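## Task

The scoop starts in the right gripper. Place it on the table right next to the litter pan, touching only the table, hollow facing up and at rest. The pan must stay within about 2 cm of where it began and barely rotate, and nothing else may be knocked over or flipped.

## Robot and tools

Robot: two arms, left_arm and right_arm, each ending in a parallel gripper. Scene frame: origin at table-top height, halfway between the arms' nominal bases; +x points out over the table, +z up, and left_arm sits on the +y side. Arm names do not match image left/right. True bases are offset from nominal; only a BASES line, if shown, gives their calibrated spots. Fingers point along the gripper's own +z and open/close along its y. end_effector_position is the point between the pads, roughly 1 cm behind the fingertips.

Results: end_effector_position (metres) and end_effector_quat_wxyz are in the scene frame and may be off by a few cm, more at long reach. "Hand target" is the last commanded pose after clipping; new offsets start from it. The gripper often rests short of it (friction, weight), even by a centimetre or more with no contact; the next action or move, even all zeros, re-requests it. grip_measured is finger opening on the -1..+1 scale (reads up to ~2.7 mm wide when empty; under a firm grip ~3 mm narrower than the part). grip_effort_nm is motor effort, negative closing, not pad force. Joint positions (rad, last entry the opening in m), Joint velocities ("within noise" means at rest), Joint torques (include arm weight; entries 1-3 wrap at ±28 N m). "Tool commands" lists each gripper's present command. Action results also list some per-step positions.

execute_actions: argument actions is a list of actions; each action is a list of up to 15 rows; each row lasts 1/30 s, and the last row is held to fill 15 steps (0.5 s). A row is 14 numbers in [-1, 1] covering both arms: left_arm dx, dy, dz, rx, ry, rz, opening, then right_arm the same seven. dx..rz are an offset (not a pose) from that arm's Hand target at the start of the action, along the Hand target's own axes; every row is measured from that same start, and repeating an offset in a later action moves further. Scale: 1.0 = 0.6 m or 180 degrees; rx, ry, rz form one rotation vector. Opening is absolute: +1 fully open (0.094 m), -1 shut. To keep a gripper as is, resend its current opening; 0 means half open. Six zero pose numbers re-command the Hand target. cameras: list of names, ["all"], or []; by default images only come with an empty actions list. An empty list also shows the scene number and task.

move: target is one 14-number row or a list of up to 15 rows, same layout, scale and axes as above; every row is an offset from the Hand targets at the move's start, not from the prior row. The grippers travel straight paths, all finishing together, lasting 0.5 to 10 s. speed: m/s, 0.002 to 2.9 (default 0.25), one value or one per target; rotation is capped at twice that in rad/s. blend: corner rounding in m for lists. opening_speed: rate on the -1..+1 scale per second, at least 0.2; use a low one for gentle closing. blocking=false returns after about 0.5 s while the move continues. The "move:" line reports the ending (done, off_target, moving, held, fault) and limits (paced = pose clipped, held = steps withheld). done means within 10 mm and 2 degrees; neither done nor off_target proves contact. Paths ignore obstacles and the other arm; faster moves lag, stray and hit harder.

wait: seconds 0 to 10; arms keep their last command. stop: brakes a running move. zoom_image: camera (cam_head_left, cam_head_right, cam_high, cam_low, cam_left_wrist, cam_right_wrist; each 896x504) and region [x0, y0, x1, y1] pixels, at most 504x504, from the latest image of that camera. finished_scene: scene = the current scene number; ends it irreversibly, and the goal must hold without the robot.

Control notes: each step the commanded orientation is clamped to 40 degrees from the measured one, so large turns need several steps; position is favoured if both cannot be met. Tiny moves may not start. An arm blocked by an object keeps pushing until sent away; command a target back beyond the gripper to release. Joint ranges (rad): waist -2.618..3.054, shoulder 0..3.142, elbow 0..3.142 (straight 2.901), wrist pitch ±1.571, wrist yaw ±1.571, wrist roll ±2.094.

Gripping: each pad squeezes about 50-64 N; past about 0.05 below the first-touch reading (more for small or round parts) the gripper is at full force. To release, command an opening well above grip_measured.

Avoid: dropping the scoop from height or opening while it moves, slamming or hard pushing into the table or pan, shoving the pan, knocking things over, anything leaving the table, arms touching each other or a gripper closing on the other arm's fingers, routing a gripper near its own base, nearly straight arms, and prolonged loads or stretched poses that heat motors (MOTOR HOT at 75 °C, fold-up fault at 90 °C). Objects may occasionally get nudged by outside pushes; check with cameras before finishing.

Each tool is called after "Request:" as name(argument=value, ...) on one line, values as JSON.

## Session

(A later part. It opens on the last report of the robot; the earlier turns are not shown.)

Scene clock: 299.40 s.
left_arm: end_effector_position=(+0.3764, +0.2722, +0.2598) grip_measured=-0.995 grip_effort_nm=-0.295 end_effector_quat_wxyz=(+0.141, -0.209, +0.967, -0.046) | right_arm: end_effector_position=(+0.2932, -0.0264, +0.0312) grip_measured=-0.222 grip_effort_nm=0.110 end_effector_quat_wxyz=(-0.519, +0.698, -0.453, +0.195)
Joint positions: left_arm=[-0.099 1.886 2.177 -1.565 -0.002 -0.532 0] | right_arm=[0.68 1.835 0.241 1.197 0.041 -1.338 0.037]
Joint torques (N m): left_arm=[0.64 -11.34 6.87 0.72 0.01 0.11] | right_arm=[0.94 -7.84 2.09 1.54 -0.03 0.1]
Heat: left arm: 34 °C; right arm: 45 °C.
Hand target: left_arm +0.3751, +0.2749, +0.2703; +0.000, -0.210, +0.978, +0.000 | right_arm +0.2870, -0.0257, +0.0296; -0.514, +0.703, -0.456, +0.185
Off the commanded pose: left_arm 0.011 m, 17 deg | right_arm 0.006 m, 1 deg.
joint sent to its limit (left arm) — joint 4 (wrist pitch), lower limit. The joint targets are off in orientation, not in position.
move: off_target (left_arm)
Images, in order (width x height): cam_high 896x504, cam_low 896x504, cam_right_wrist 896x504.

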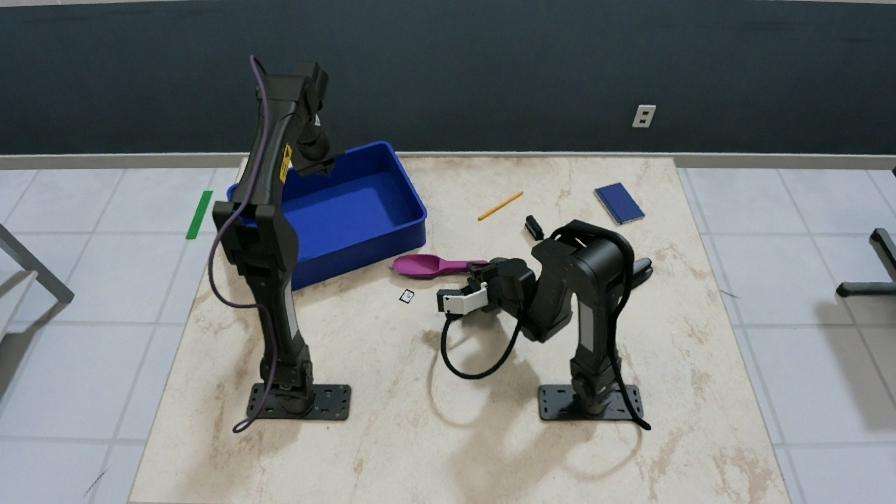

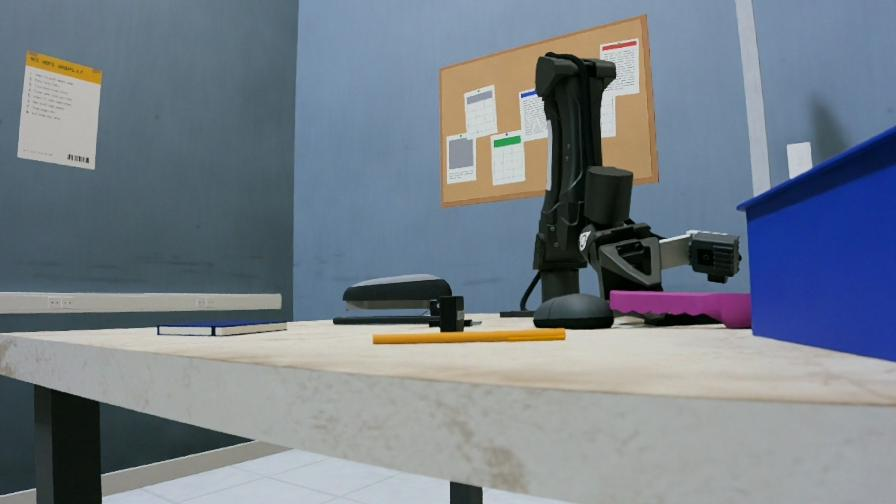

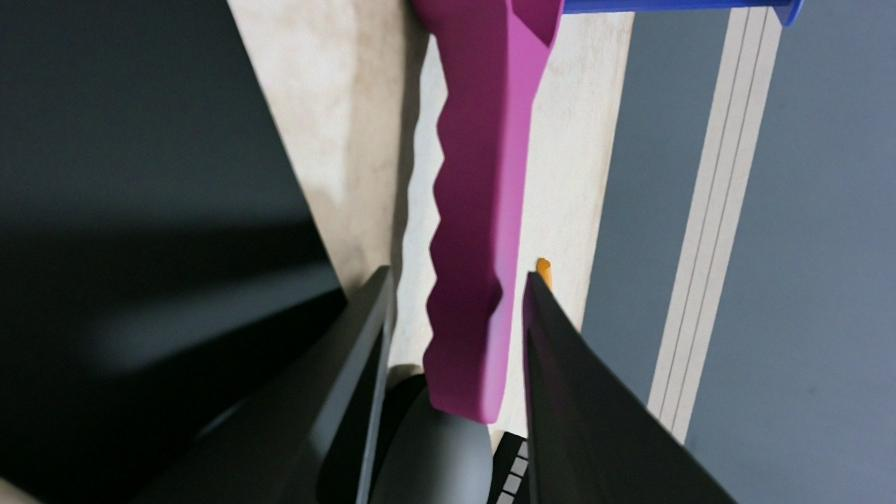

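Request:
move(target=[[0,0,0,0,0,0,-1,0,0,-0.08,0,0,0,-0.22],[0,0,0,0,0,0,-1,0,-0.25,-0.2,0,0,0,-0.22]], speed=[0.05,0.15], cameras=["cam_head_left","cam_high","cam_low","cam_right_wrist"])

Request:
zoom_image(camera="cam_low", region=[500, 240, 800, 360])

Request:
zoom_image(camera="cam_high", region=[370, 210, 570, 330])

Request:
zoom_image(camera="cam_head_left", region=[420, 220, 560, 310])

Scene clock: 309.03 s.
left_arm: end_effector_position=(+0.3764, +0.2722, +0.2598) grip_measured=-0.995 grip_effort_nm=-0.300 end_effector_quat_wxyz=(+0.141, -0.209, +0.967, -0.046) | right_arm: end_effector_position=(+0.2650, -0.0855, +0.1913) grip_measured=-0.222 grip_effort_nm=0.105 end_effector_quat_wxyz=(-0.493, +0.714, -0.464, +0.180)
Joint positions: left_arm=[-0.099 1.886 2.177 -1.565 -0.002 -0.532 0] | right_arm=[0.49 0.831 0.55 -0.19 -0.137 -1.415 0.037]
Joint torques (N m): left_arm=[0.68 -11.41 6.97 0.7 0 0.12] | right_arm=[-0.75 -2.43 9.68 1.9 -0.22 0.02]
Heat: left arm: 34 °C; right arm: 45 °C.
Hand target: left_arm +0.3751, +0.2749, +0.2703; +0.000, -0.210, +0.978, +0.000 | right_arm +0.2673, -0.0835, +0.2116; -0.514, +0.703, -0.456, +0.185
Off the commanded pose: left_arm 0.011 m, 17 deg | right_arm 0.021 m, 3 deg.
joint sent to its limit (left arm) — joint 4 (wrist pitch), lower limit. The joint targets are off in orientation, not in position.
move: off_target (left_arm, right_arm)
Images, in order (width x height): cam_head_left 896x504, cam_high 896x504, cam_low 896x504, cam_right_wrist 896x504.

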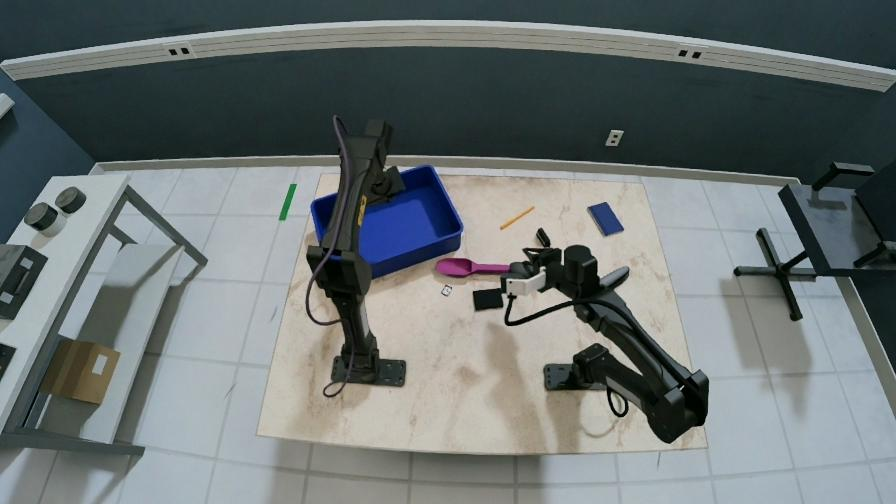

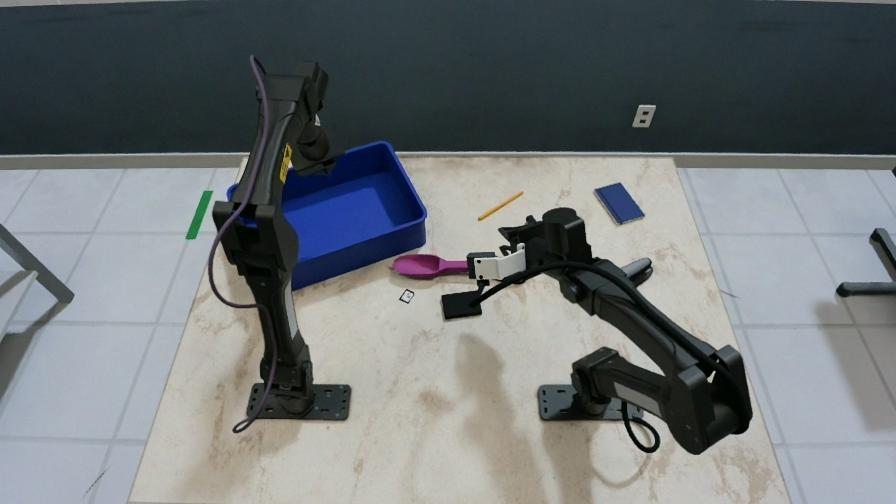

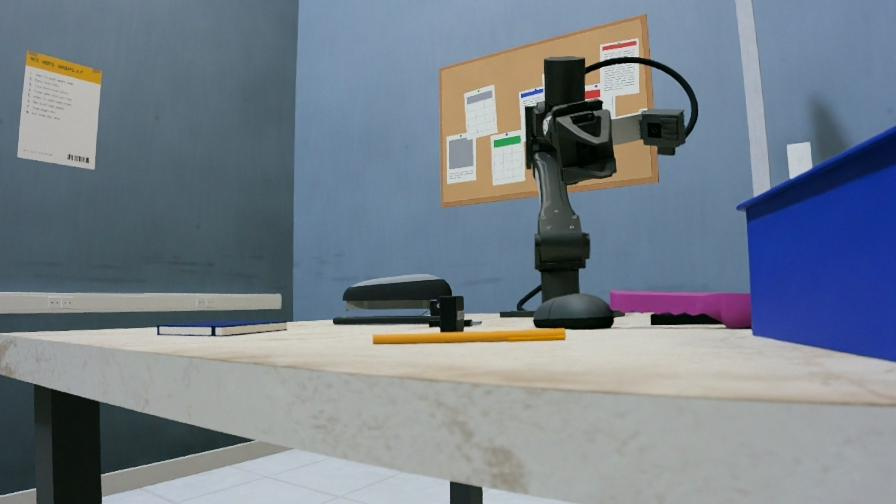

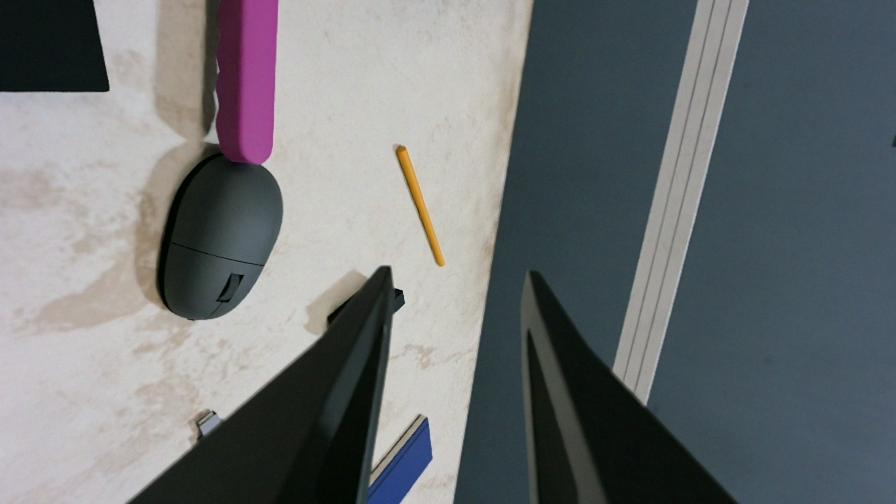

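Scaled by 1.680.

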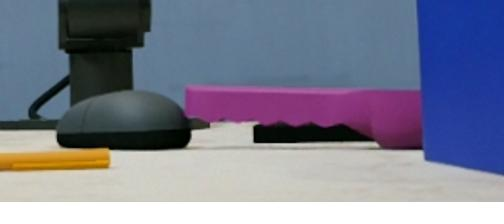

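Scaled by 2.520.

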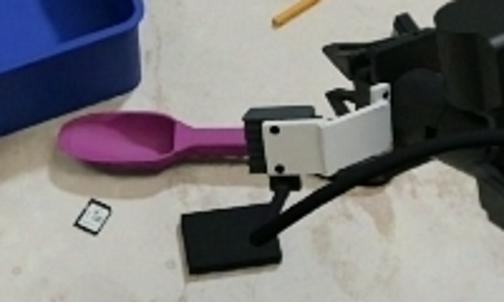

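Scaled by 3.600.

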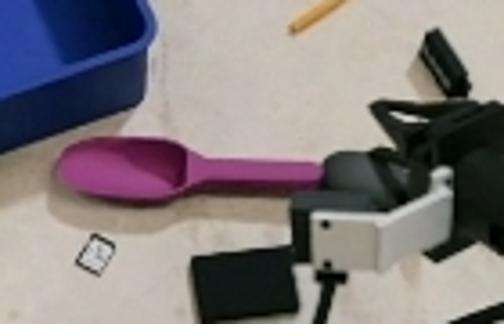

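Request:
zoom_image(camera="cam_right_wrist", region=[100, 50, 380, 350])

Request:
zoom_image(camera="cam_low", region=[560, 270, 680, 340])

Scaled by 1.680.

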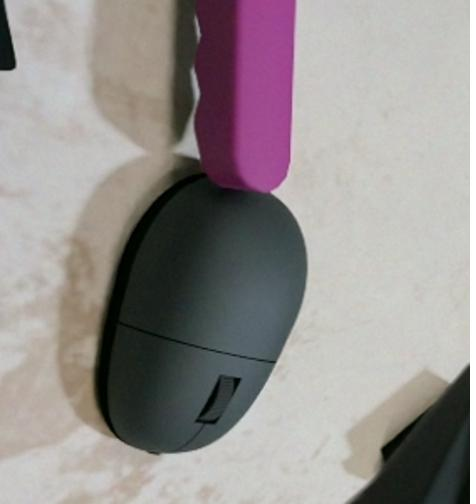

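Scaled by 4.200.

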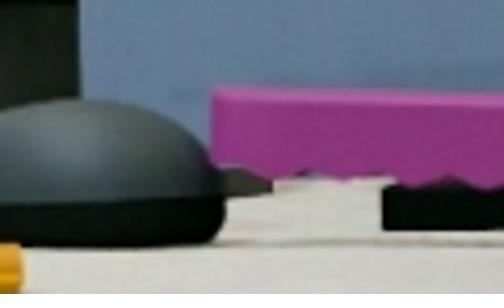

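Request:
move(target=[0,0,0,0,0,0,-1,0.132,0.071,0.071,-0.351,0.112,0.044,0.9], cameras=["cam_head_left","cam_high","cam_low","cam_right_wrist"])

Request:
zoom_image(camera="cam_low", region=[500, 200, 760, 350])

Scene clock: 334.60 s.
left_arm: end_effector_position=(+0.3764, +0.2722, +0.2598) grip_measured=-0.995 grip_effort_nm=-0.300 end_effector_quat_wxyz=(+0.141, -0.209, +0.967, -0.046) | right_arm: end_effector_position=(+0.3154, -0.1290, +0.1366) grip_measured=+0.898 grip_effort_nm=0.100 end_effector_quat_wxyz=(+0.004, +0.798, -0.603, +0.002)
Joint positions: left_arm=[-0.099 1.886 2.177 -1.565 -0.002 -0.532 0] | right_arm=[0.383 1.837 1.644 -1.382 0.008 -1.464 0.089]
Joint torques (N m): left_arm=[0.66 -11.43 6.95 0.72 0 0.11] | right_arm=[-0.66 -6.99 8.31 0.18 -0.07 0.04]
Heat: left arm: 34 °C; right arm: 44 °C.
Hand target: left_arm +0.3751, +0.2749, +0.2703; +0.001, -0.210, +0.978, +0.000 | right_arm +0.3201, -0.1282, +0.1401; +0.001, +0.794, -0.608, +0.000
Off the commanded pose: left_arm 0.011 m, 17 deg | right_arm 0.006 m, 1 deg.
joint sent to its limit (left arm) — joint 4 (wrist pitch), lower limit. The joint targets are off in orientation, not in position.
move: off_target (left_arm)
Images, in order (width x height): cam_head_left 896x504, cam_high 896x504, cam_low 896x504, cam_right_wrist 896x504.

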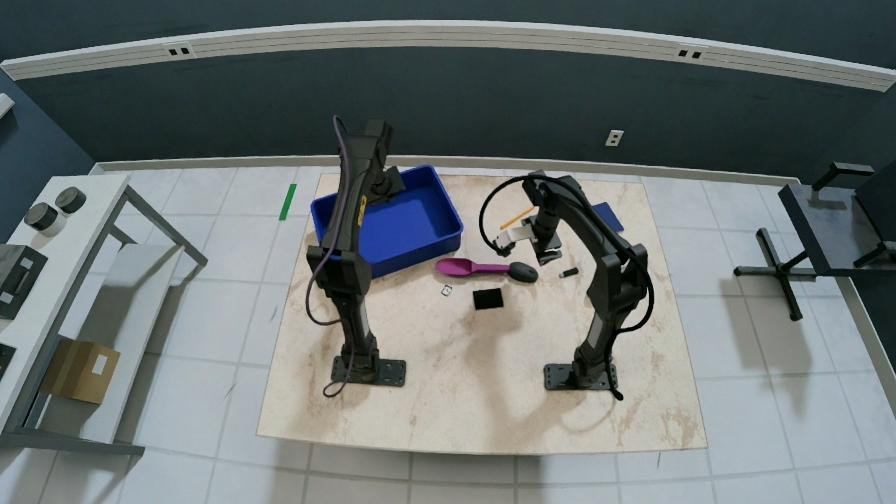

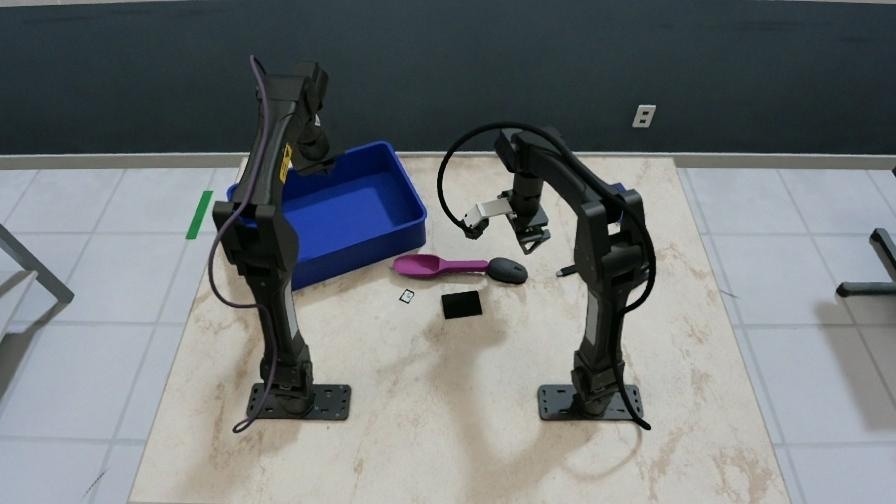

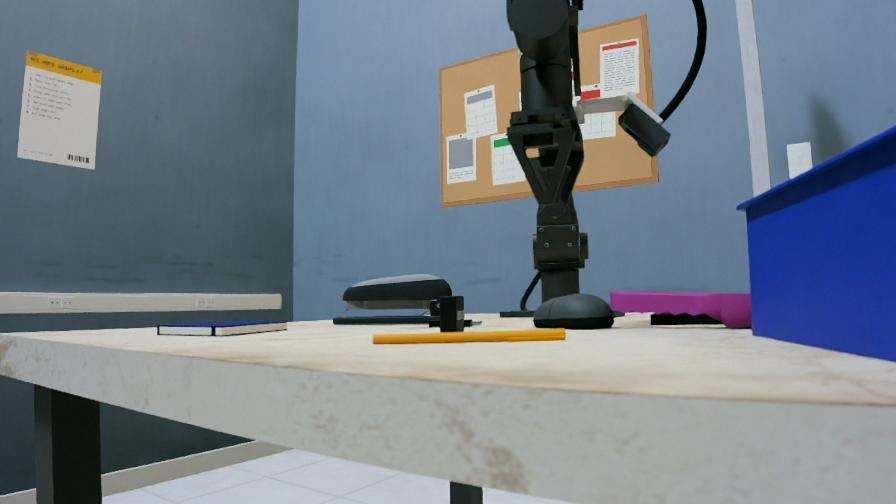

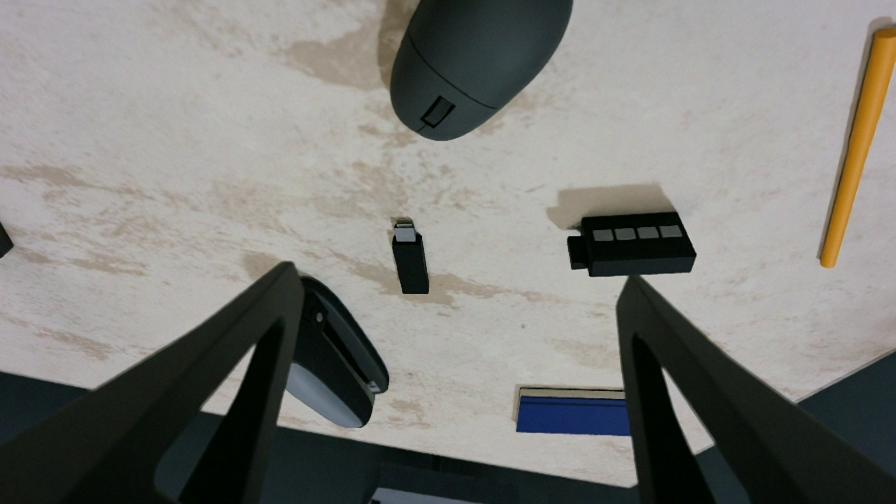

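Scaled by 1.938.

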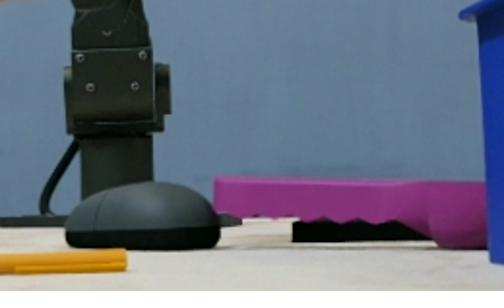

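Request:
move(target=[0,0,0,0,0,0,-1,-0.025,-0.015,0.108,0,0,0,0.9], speed=0.15, cameras=["cam_head_left","cam_head_right","cam_high","cam_low","cam_right_wrist"])

Request:
zoom_image(camera="cam_high", region=[440, 200, 600, 320])

Request:
zoom_image(camera="cam_head_left", region=[460, 200, 600, 310])

Request:
zoom_image(camera="cam_low", region=[500, 200, 760, 350])

Scene clock: 359.17 s.
left_arm: end_effector_position=(+0.3764, +0.2722, +0.2598) grip_measured=-0.995 grip_effort_nm=-0.295 end_effector_quat_wxyz=(+0.141, -0.209, +0.967, -0.046) | right_arm: end_effector_position=(+0.3241, -0.1153, +0.0789) grip_measured=+0.898 grip_effort_nm=0.100 end_effector_quat_wxyz=(+0.002, +0.794, -0.607, +0.004)
Joint positions: left_arm=[-0.099 1.886 2.177 -1.565 -0.002 -0.532 0] | right_arm=[0.41 1.897 1.492 -1.166 0.009 -1.426 0.089]
Joint torques (N m): left_arm=[0.68 -11.43 6.95 0.72 0.02 0.11] | right_arm=[0.54 -7.71 5.79 0.42 -0.08 0.03]
Heat: left arm: 34 °C; right arm: 41 °C.
Hand target: left_arm +0.3751, +0.2749, +0.2703; +0.001, -0.210, +0.978, +0.000 | right_arm +0.3249, -0.1115, +0.0753; +0.001, +0.794, -0.608, +0.000
Off the commanded pose: left_arm 0.011 m, 17 deg | right_arm 0.005 m, 0 deg.
joint sent to its limit (left arm) — joint 4 (wrist pitch), lower limit. The joint targets are off in orientation, not in position.
move: off_target (left_arm)
Images, in order (width x height): cam_head_left 896x504, cam_head_right 896x504, cam_high 896x504, cam_low 896x504, cam_right_wrist 896x504.

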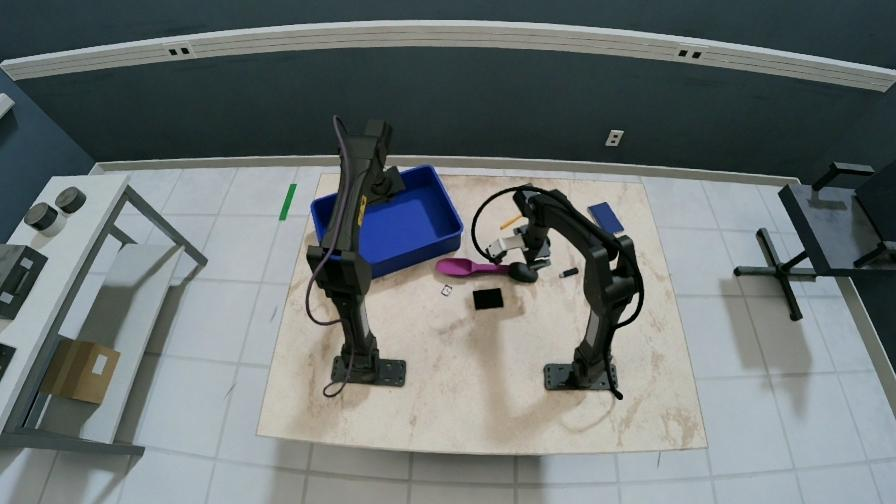

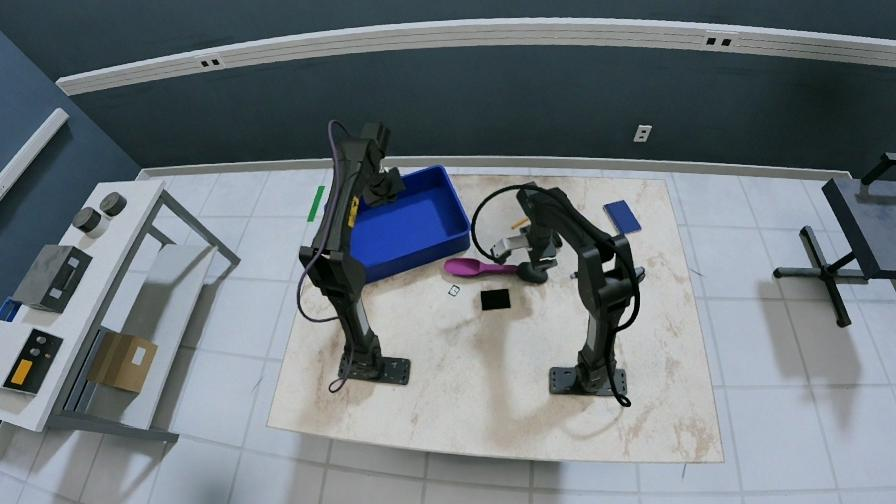

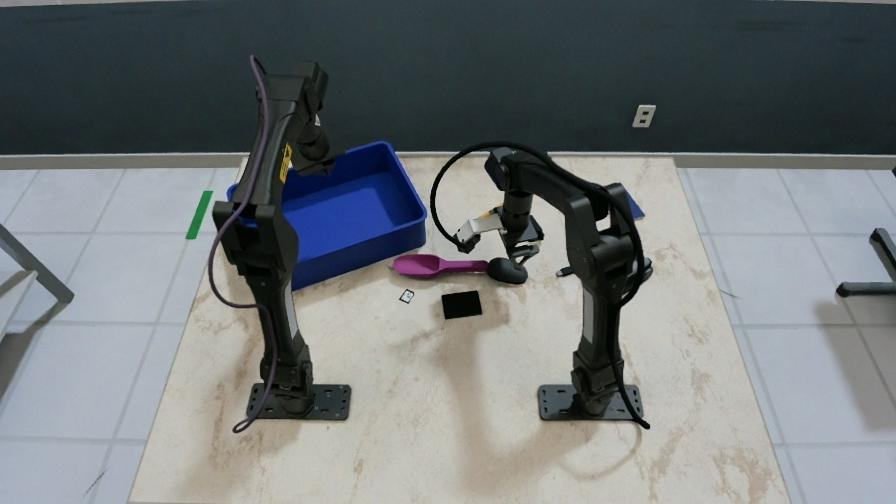

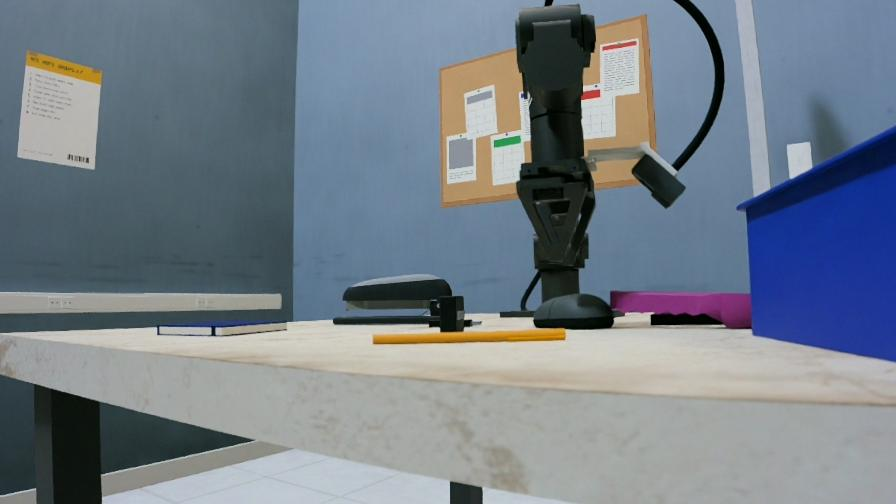

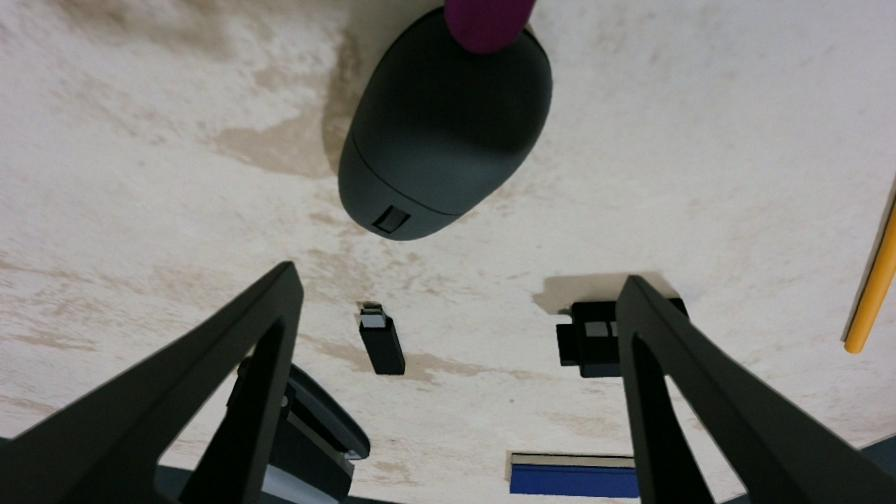

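Scaled by 3.150.

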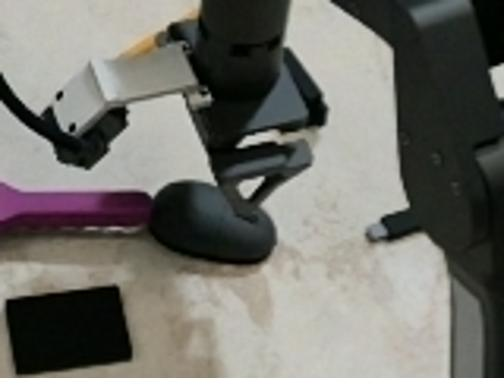

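Scaled by 3.600.

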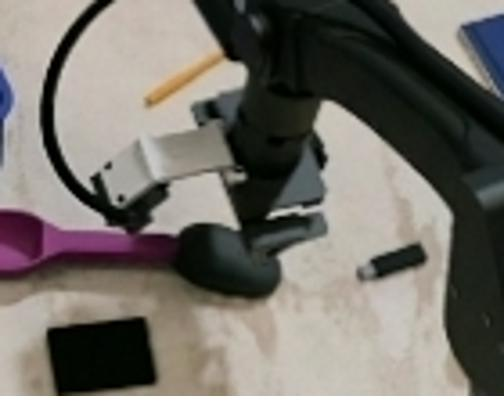

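Scaled by 1.938.

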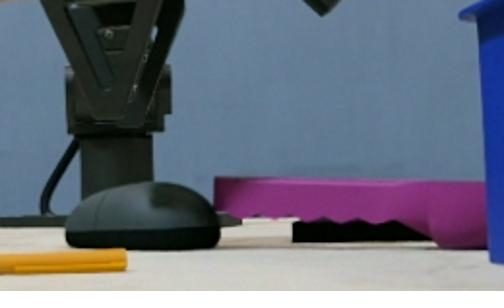

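Request:
move(target=[[0,0,0,0,0,0,-1,0.017,0,0,0,0,0.139,0.95],[0,0,0,0,0,0,-1,0.017,0,0.077,0,0,0.139,0.95]], speed=[0.1,0.05], cameras=["cam_head_left","cam_high","cam_low","cam_right_wrist"])

Request:
zoom_image(camera="cam_high", region=[440, 200, 600, 320])

Request:
zoom_image(camera="cam_low", region=[500, 200, 760, 350])

Scene clock: 371.57 s.
left_arm: end_effector_position=(+0.3764, +0.2722, +0.2598) grip_measured=-0.995 grip_effort_nm=-0.300 end_effector_quat_wxyz=(+0.141, -0.209, +0.967, -0.046) | right_arm: end_effector_position=(+0.3252, -0.1211, +0.0347) grip_measured=+0.948 grip_effort_nm=0.105 end_effector_quat_wxyz=(-0.001, -0.649, +0.761, -0.005)
Joint positions: left_arm=[-0.099 1.886 2.177 -1.565 -0.002 -0.532 0] | right_arm=[0.394 1.933 1.36 -0.997 0.009 -1.018 0.092]
Joint torques (N m): left_arm=[0.68 -11.4 7.01 0.74 0.01 0.1] | right_arm=[-0.75 -7.46 5.3 0.49 -0.07 0.05]
Heat: left arm: 34 °C; right arm: 40 °C.
Hand target: left_arm +0.3751, +0.2749, +0.2703; +0.001, -0.210, +0.978, +0.000 | right_arm +0.3274, -0.1214, +0.0291; -0.001, -0.644, +0.765, -0.001
Off the commanded pose: left_arm 0.011 m, 17 deg | right_arm 0.006 m, 1 deg.
joint sent to its limit (left arm) — joint 4 (wrist pitch), lower limit. The joint targets are off in orientation, not in position.
move: off_target (left_arm)
Images, in order (width x height): cam_head_left 896x504, cam_high 896x504, cam_low 896x504, cam_right_wrist 896x504.

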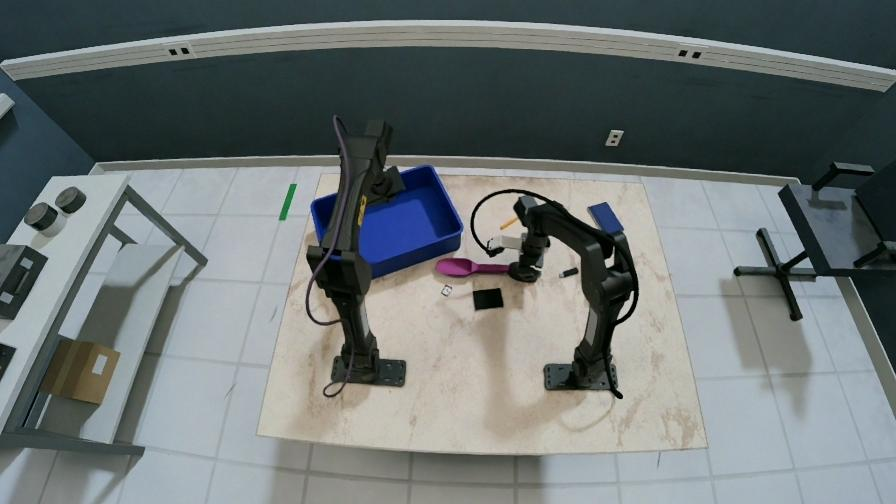

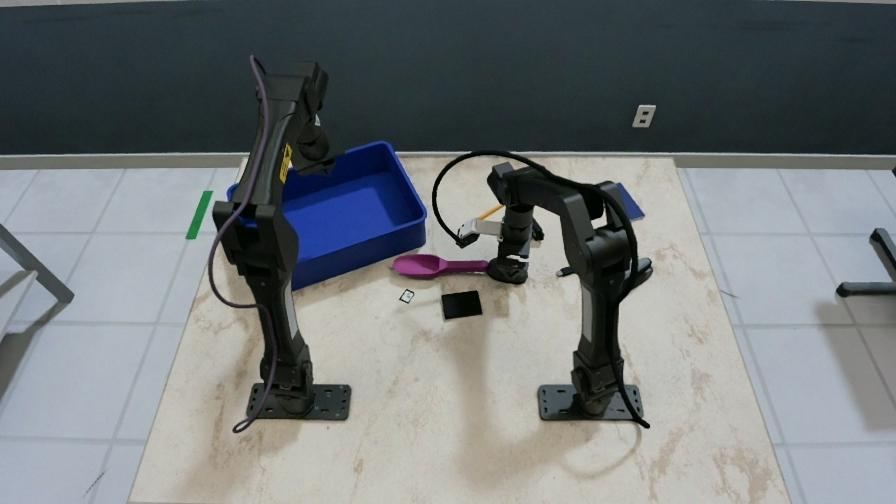

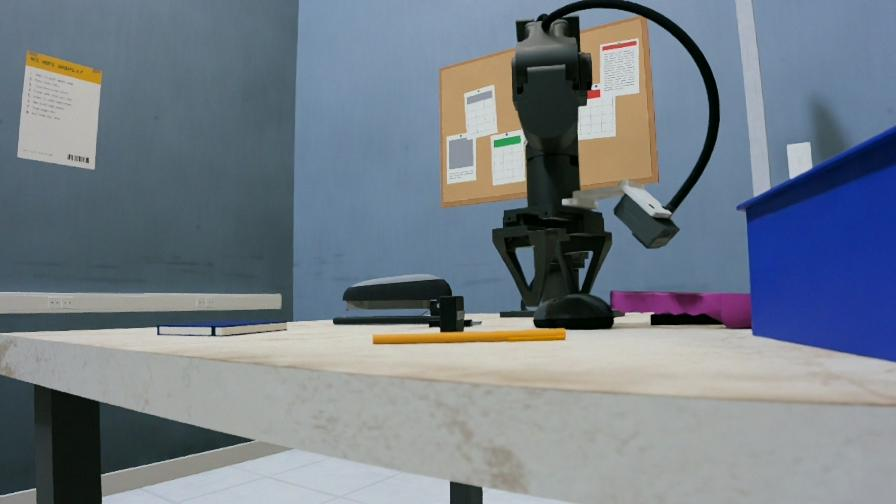

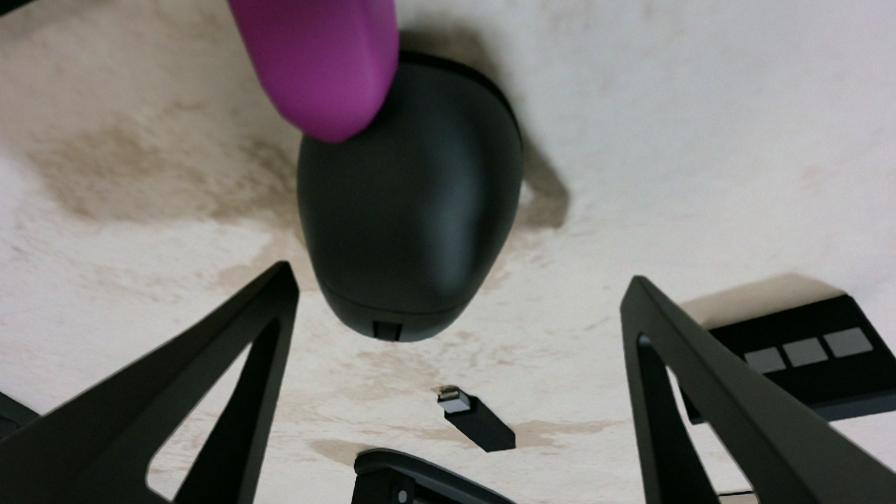

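Scaled by 3.150.

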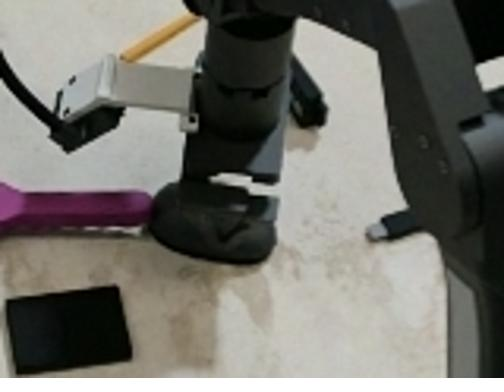

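Scaled by 1.938.

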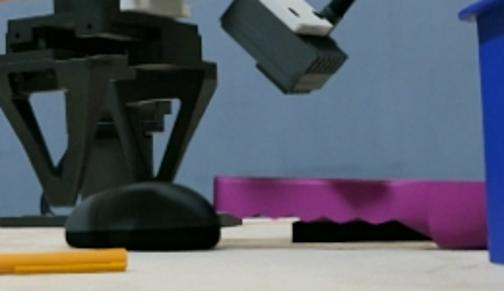

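Request:
move(target=[0,0,0,0,0,0,-1,-0.013,0.014,0.008,0,0,0,0.95], speed=0.05)

Request:
move(target=[0,0,0,0,0,0,-1,0,0,0,0,0,0,0.15], opening_speed=0.3, cameras=["cam_high","cam_right_wrist","cam_low"])

Scene clock: 379.73 s.
left_arm: end_effector_position=(+0.3764, +0.2722, +0.2598) grip_measured=-0.995 grip_effort_nm=-0.295 end_effector_quat_wxyz=(+0.141, -0.209, +0.967, -0.046) | right_arm: end_effector_position=(+0.3202, -0.1160, +0.0291) grip_measured=+0.948 grip_effort_nm=0.110 end_effector_quat_wxyz=(-0.002, -0.644, +0.765, -0.004)
Joint positions: left_arm=[-0.099 1.886 2.177 -1.565 -0.002 -0.532 0] | right_arm=[0.413 1.933 1.337 -0.975 0.009 -0.987 0.092]
Joint torques (N m): left_arm=[0.61 -11.33 7.01 0.71 0.02 0.11] | right_arm=[0.59 -7.69 5.18 0.46 -0.06 0.04]
Heat: left arm: 34 °C; right arm: 40 °C.
Hand target: left_arm +0.3751, +0.2749, +0.2703; +0.001, -0.210, +0.978, +0.000 | right_arm +0.3205, -0.1122, +0.0243; -0.001, -0.644, +0.765, +0.000
Off the commanded pose: left_arm 0.011 m, 17 deg | right_arm 0.006 m, 0 deg.
joint sent to its limit (left arm) — joint 4 (wrist pitch), lower limit. The joint targets are off in orientation, not in position.
move: off_target (left_arm)

Scene clock: 382.60 s.
left_arm: end_effector_position=(+0.3764, +0.2722, +0.2598) grip_measured=-0.995 grip_effort_nm=-0.300 end_effector_quat_wxyz=(+0.141, -0.209, +0.967, -0.046) | right_arm: end_effector_position=(+0.3203, -0.1159, +0.0291) grip_measured=+0.153 grip_effort_nm=-0.159 end_effector_quat_wxyz=(-0.002, -0.644, +0.765, -0.004)
Joint positions: left_arm=[-0.099 1.886 2.177 -1.565 -0.002 -0.532 0] | right_arm=[0.413 1.933 1.337 -0.975 0.009 -0.987 0.054]
Joint torques (N m): left_arm=[0.66 -11.43 7.01 0.73 0.01 0.11] | right_arm=[0.57 -7.72 5.16 0.48 -0.08 0.03]
Heat: left arm: 34 °C; right arm: 40 °C.
Hand target: left_arm +0.3751, +0.2749, +0.2703; +0.001, -0.210, +0.978, +0.000 | right_arm +0.3204, -0.1122, +0.0243; -0.001, -0.644, +0.765, +0.000
Off the commanded pose: left_arm 0.011 m, 17 deg | right_arm 0.006 m, 0 deg.
joint sent to its limit (left arm) — joint 4 (wrist pitch), lower limit. The joint targets are off in orientation, not in position.
move: off_target (left_arm)
Images, in order (width x height): cam_high 896x504, cam_low 896x504, cam_right_wrist 896x504.

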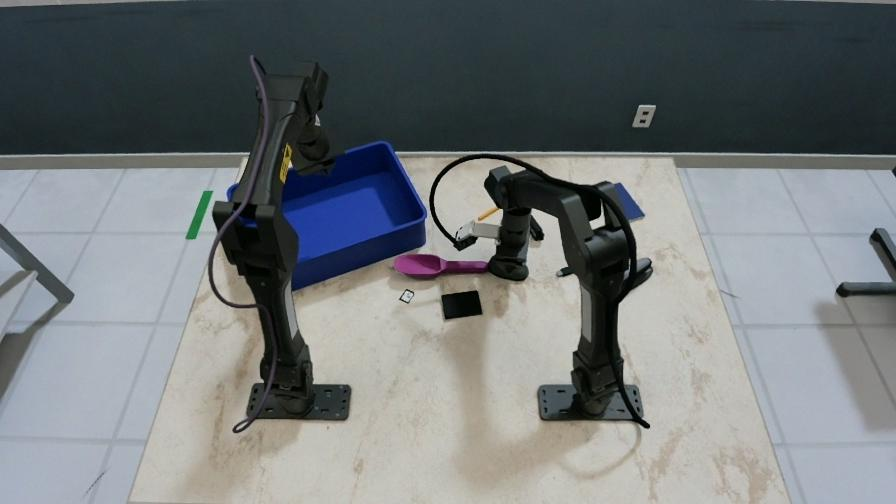

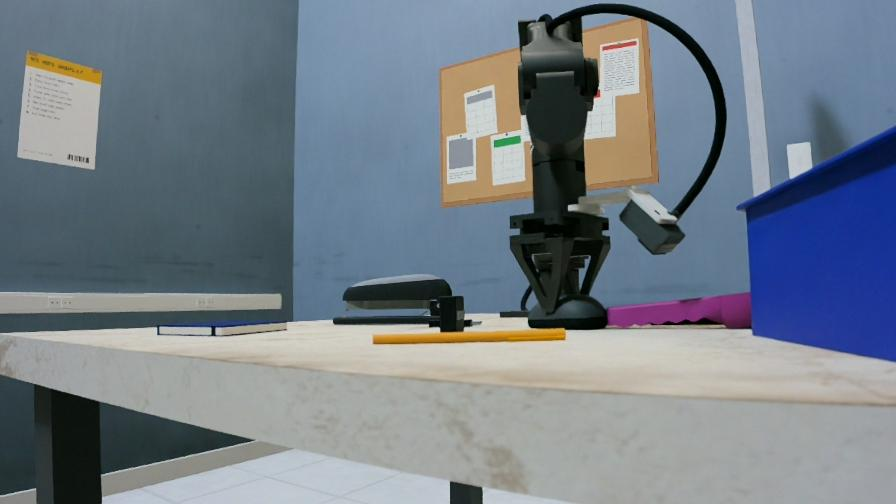

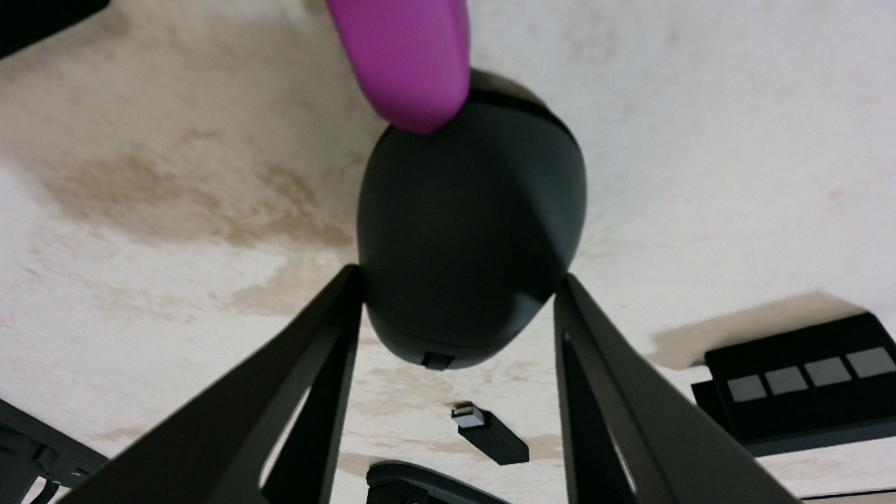

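Request:
move(target=[[0,0,0,0,0,0,-1,0,0,0,0,0,0,0.06],[0,0,0,0,0,0,-1,0.09,0,0,0,0,0,0.06]], speed=0.06, opening_speed=0.3, cameras=["cam_high","cam_right_wrist","cam_low"])

Scene clock: 387.83 s.
left_arm: end_effector_position=(+0.3764, +0.2722, +0.2598) grip_measured=-0.995 grip_effort_nm=-0.300 end_effector_quat_wxyz=(+0.141, -0.209, +0.967, -0.046) | right_arm: end_effector_position=(+0.3152, -0.1605, +0.0272) grip_measured=+0.066 grip_effort_nm=-0.872 end_effector_quat_wxyz=(+0.002, -0.642, +0.767, +0.001)
Joint positions: left_arm=[-0.099 1.886 2.177 -1.565 -0.002 -0.532 0] | right_arm=[0.288 1.862 1.232 -0.939 -0.003 -1.106 0.05]
Joint torques (N m): left_arm=[0.69 -11.4 7.02 0.7 0.01 0.1] | right_arm=[-0.84 -9.06 3.25 0.47 0.06 -0.16]
Heat: left arm: 34 °C; right arm: 39 °C.
Hand target: left_arm +0.3751, +0.2749, +0.2703; +0.001, -0.210, +0.978, +0.000 | right_arm +0.3112, -0.1655, +0.0244; -0.001, -0.644, +0.765, +0.000
Off the commanded pose: left_arm 0.011 m, 17 deg | right_arm 0.007 m, 0 deg.
joint sent to its limit (left arm) — joint 4 (wrist pitch), lower limit. The joint targets are off in orientation, not in position.
move: off_target (left_arm)
Images, in order (width x height): cam_high 896x504, cam_low 896x504, cam_right_wrist 896x504.

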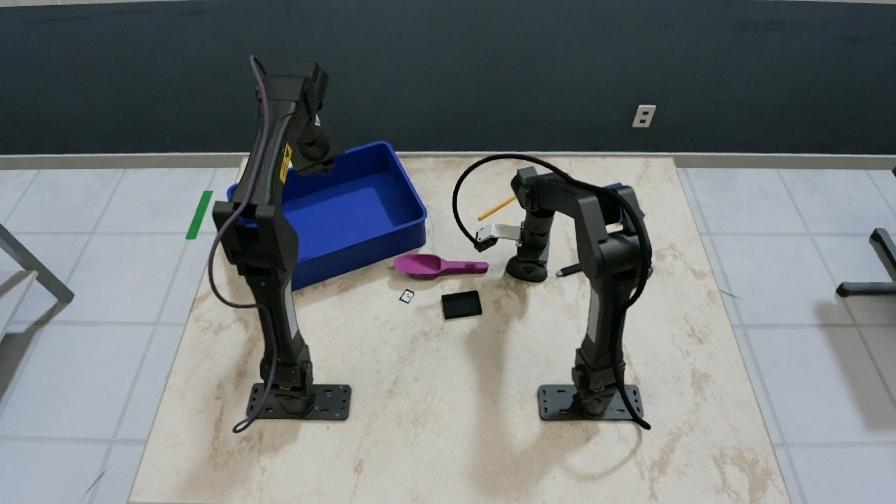

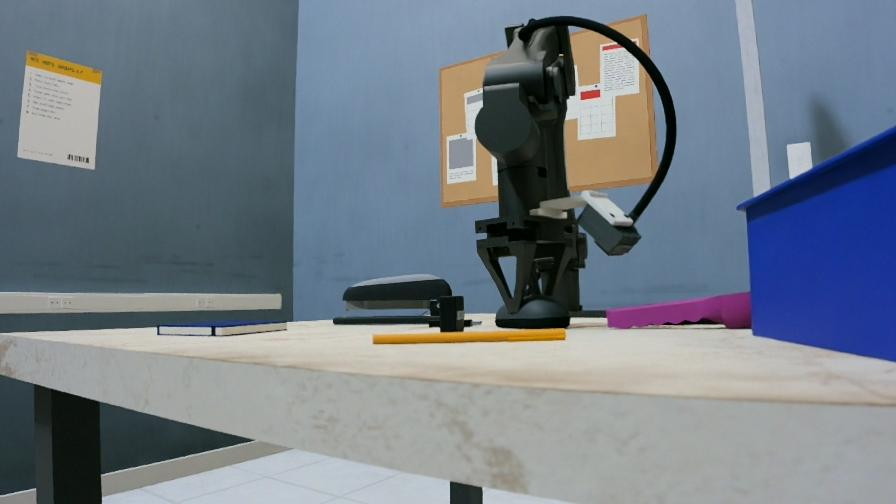

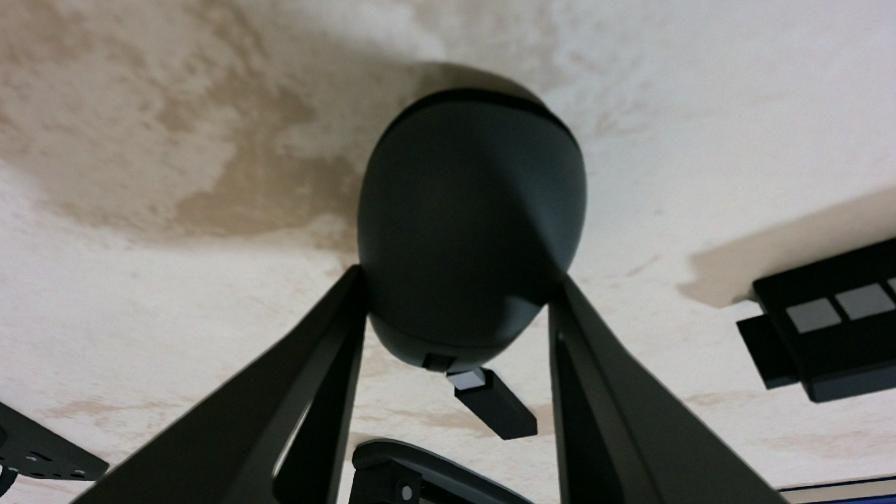

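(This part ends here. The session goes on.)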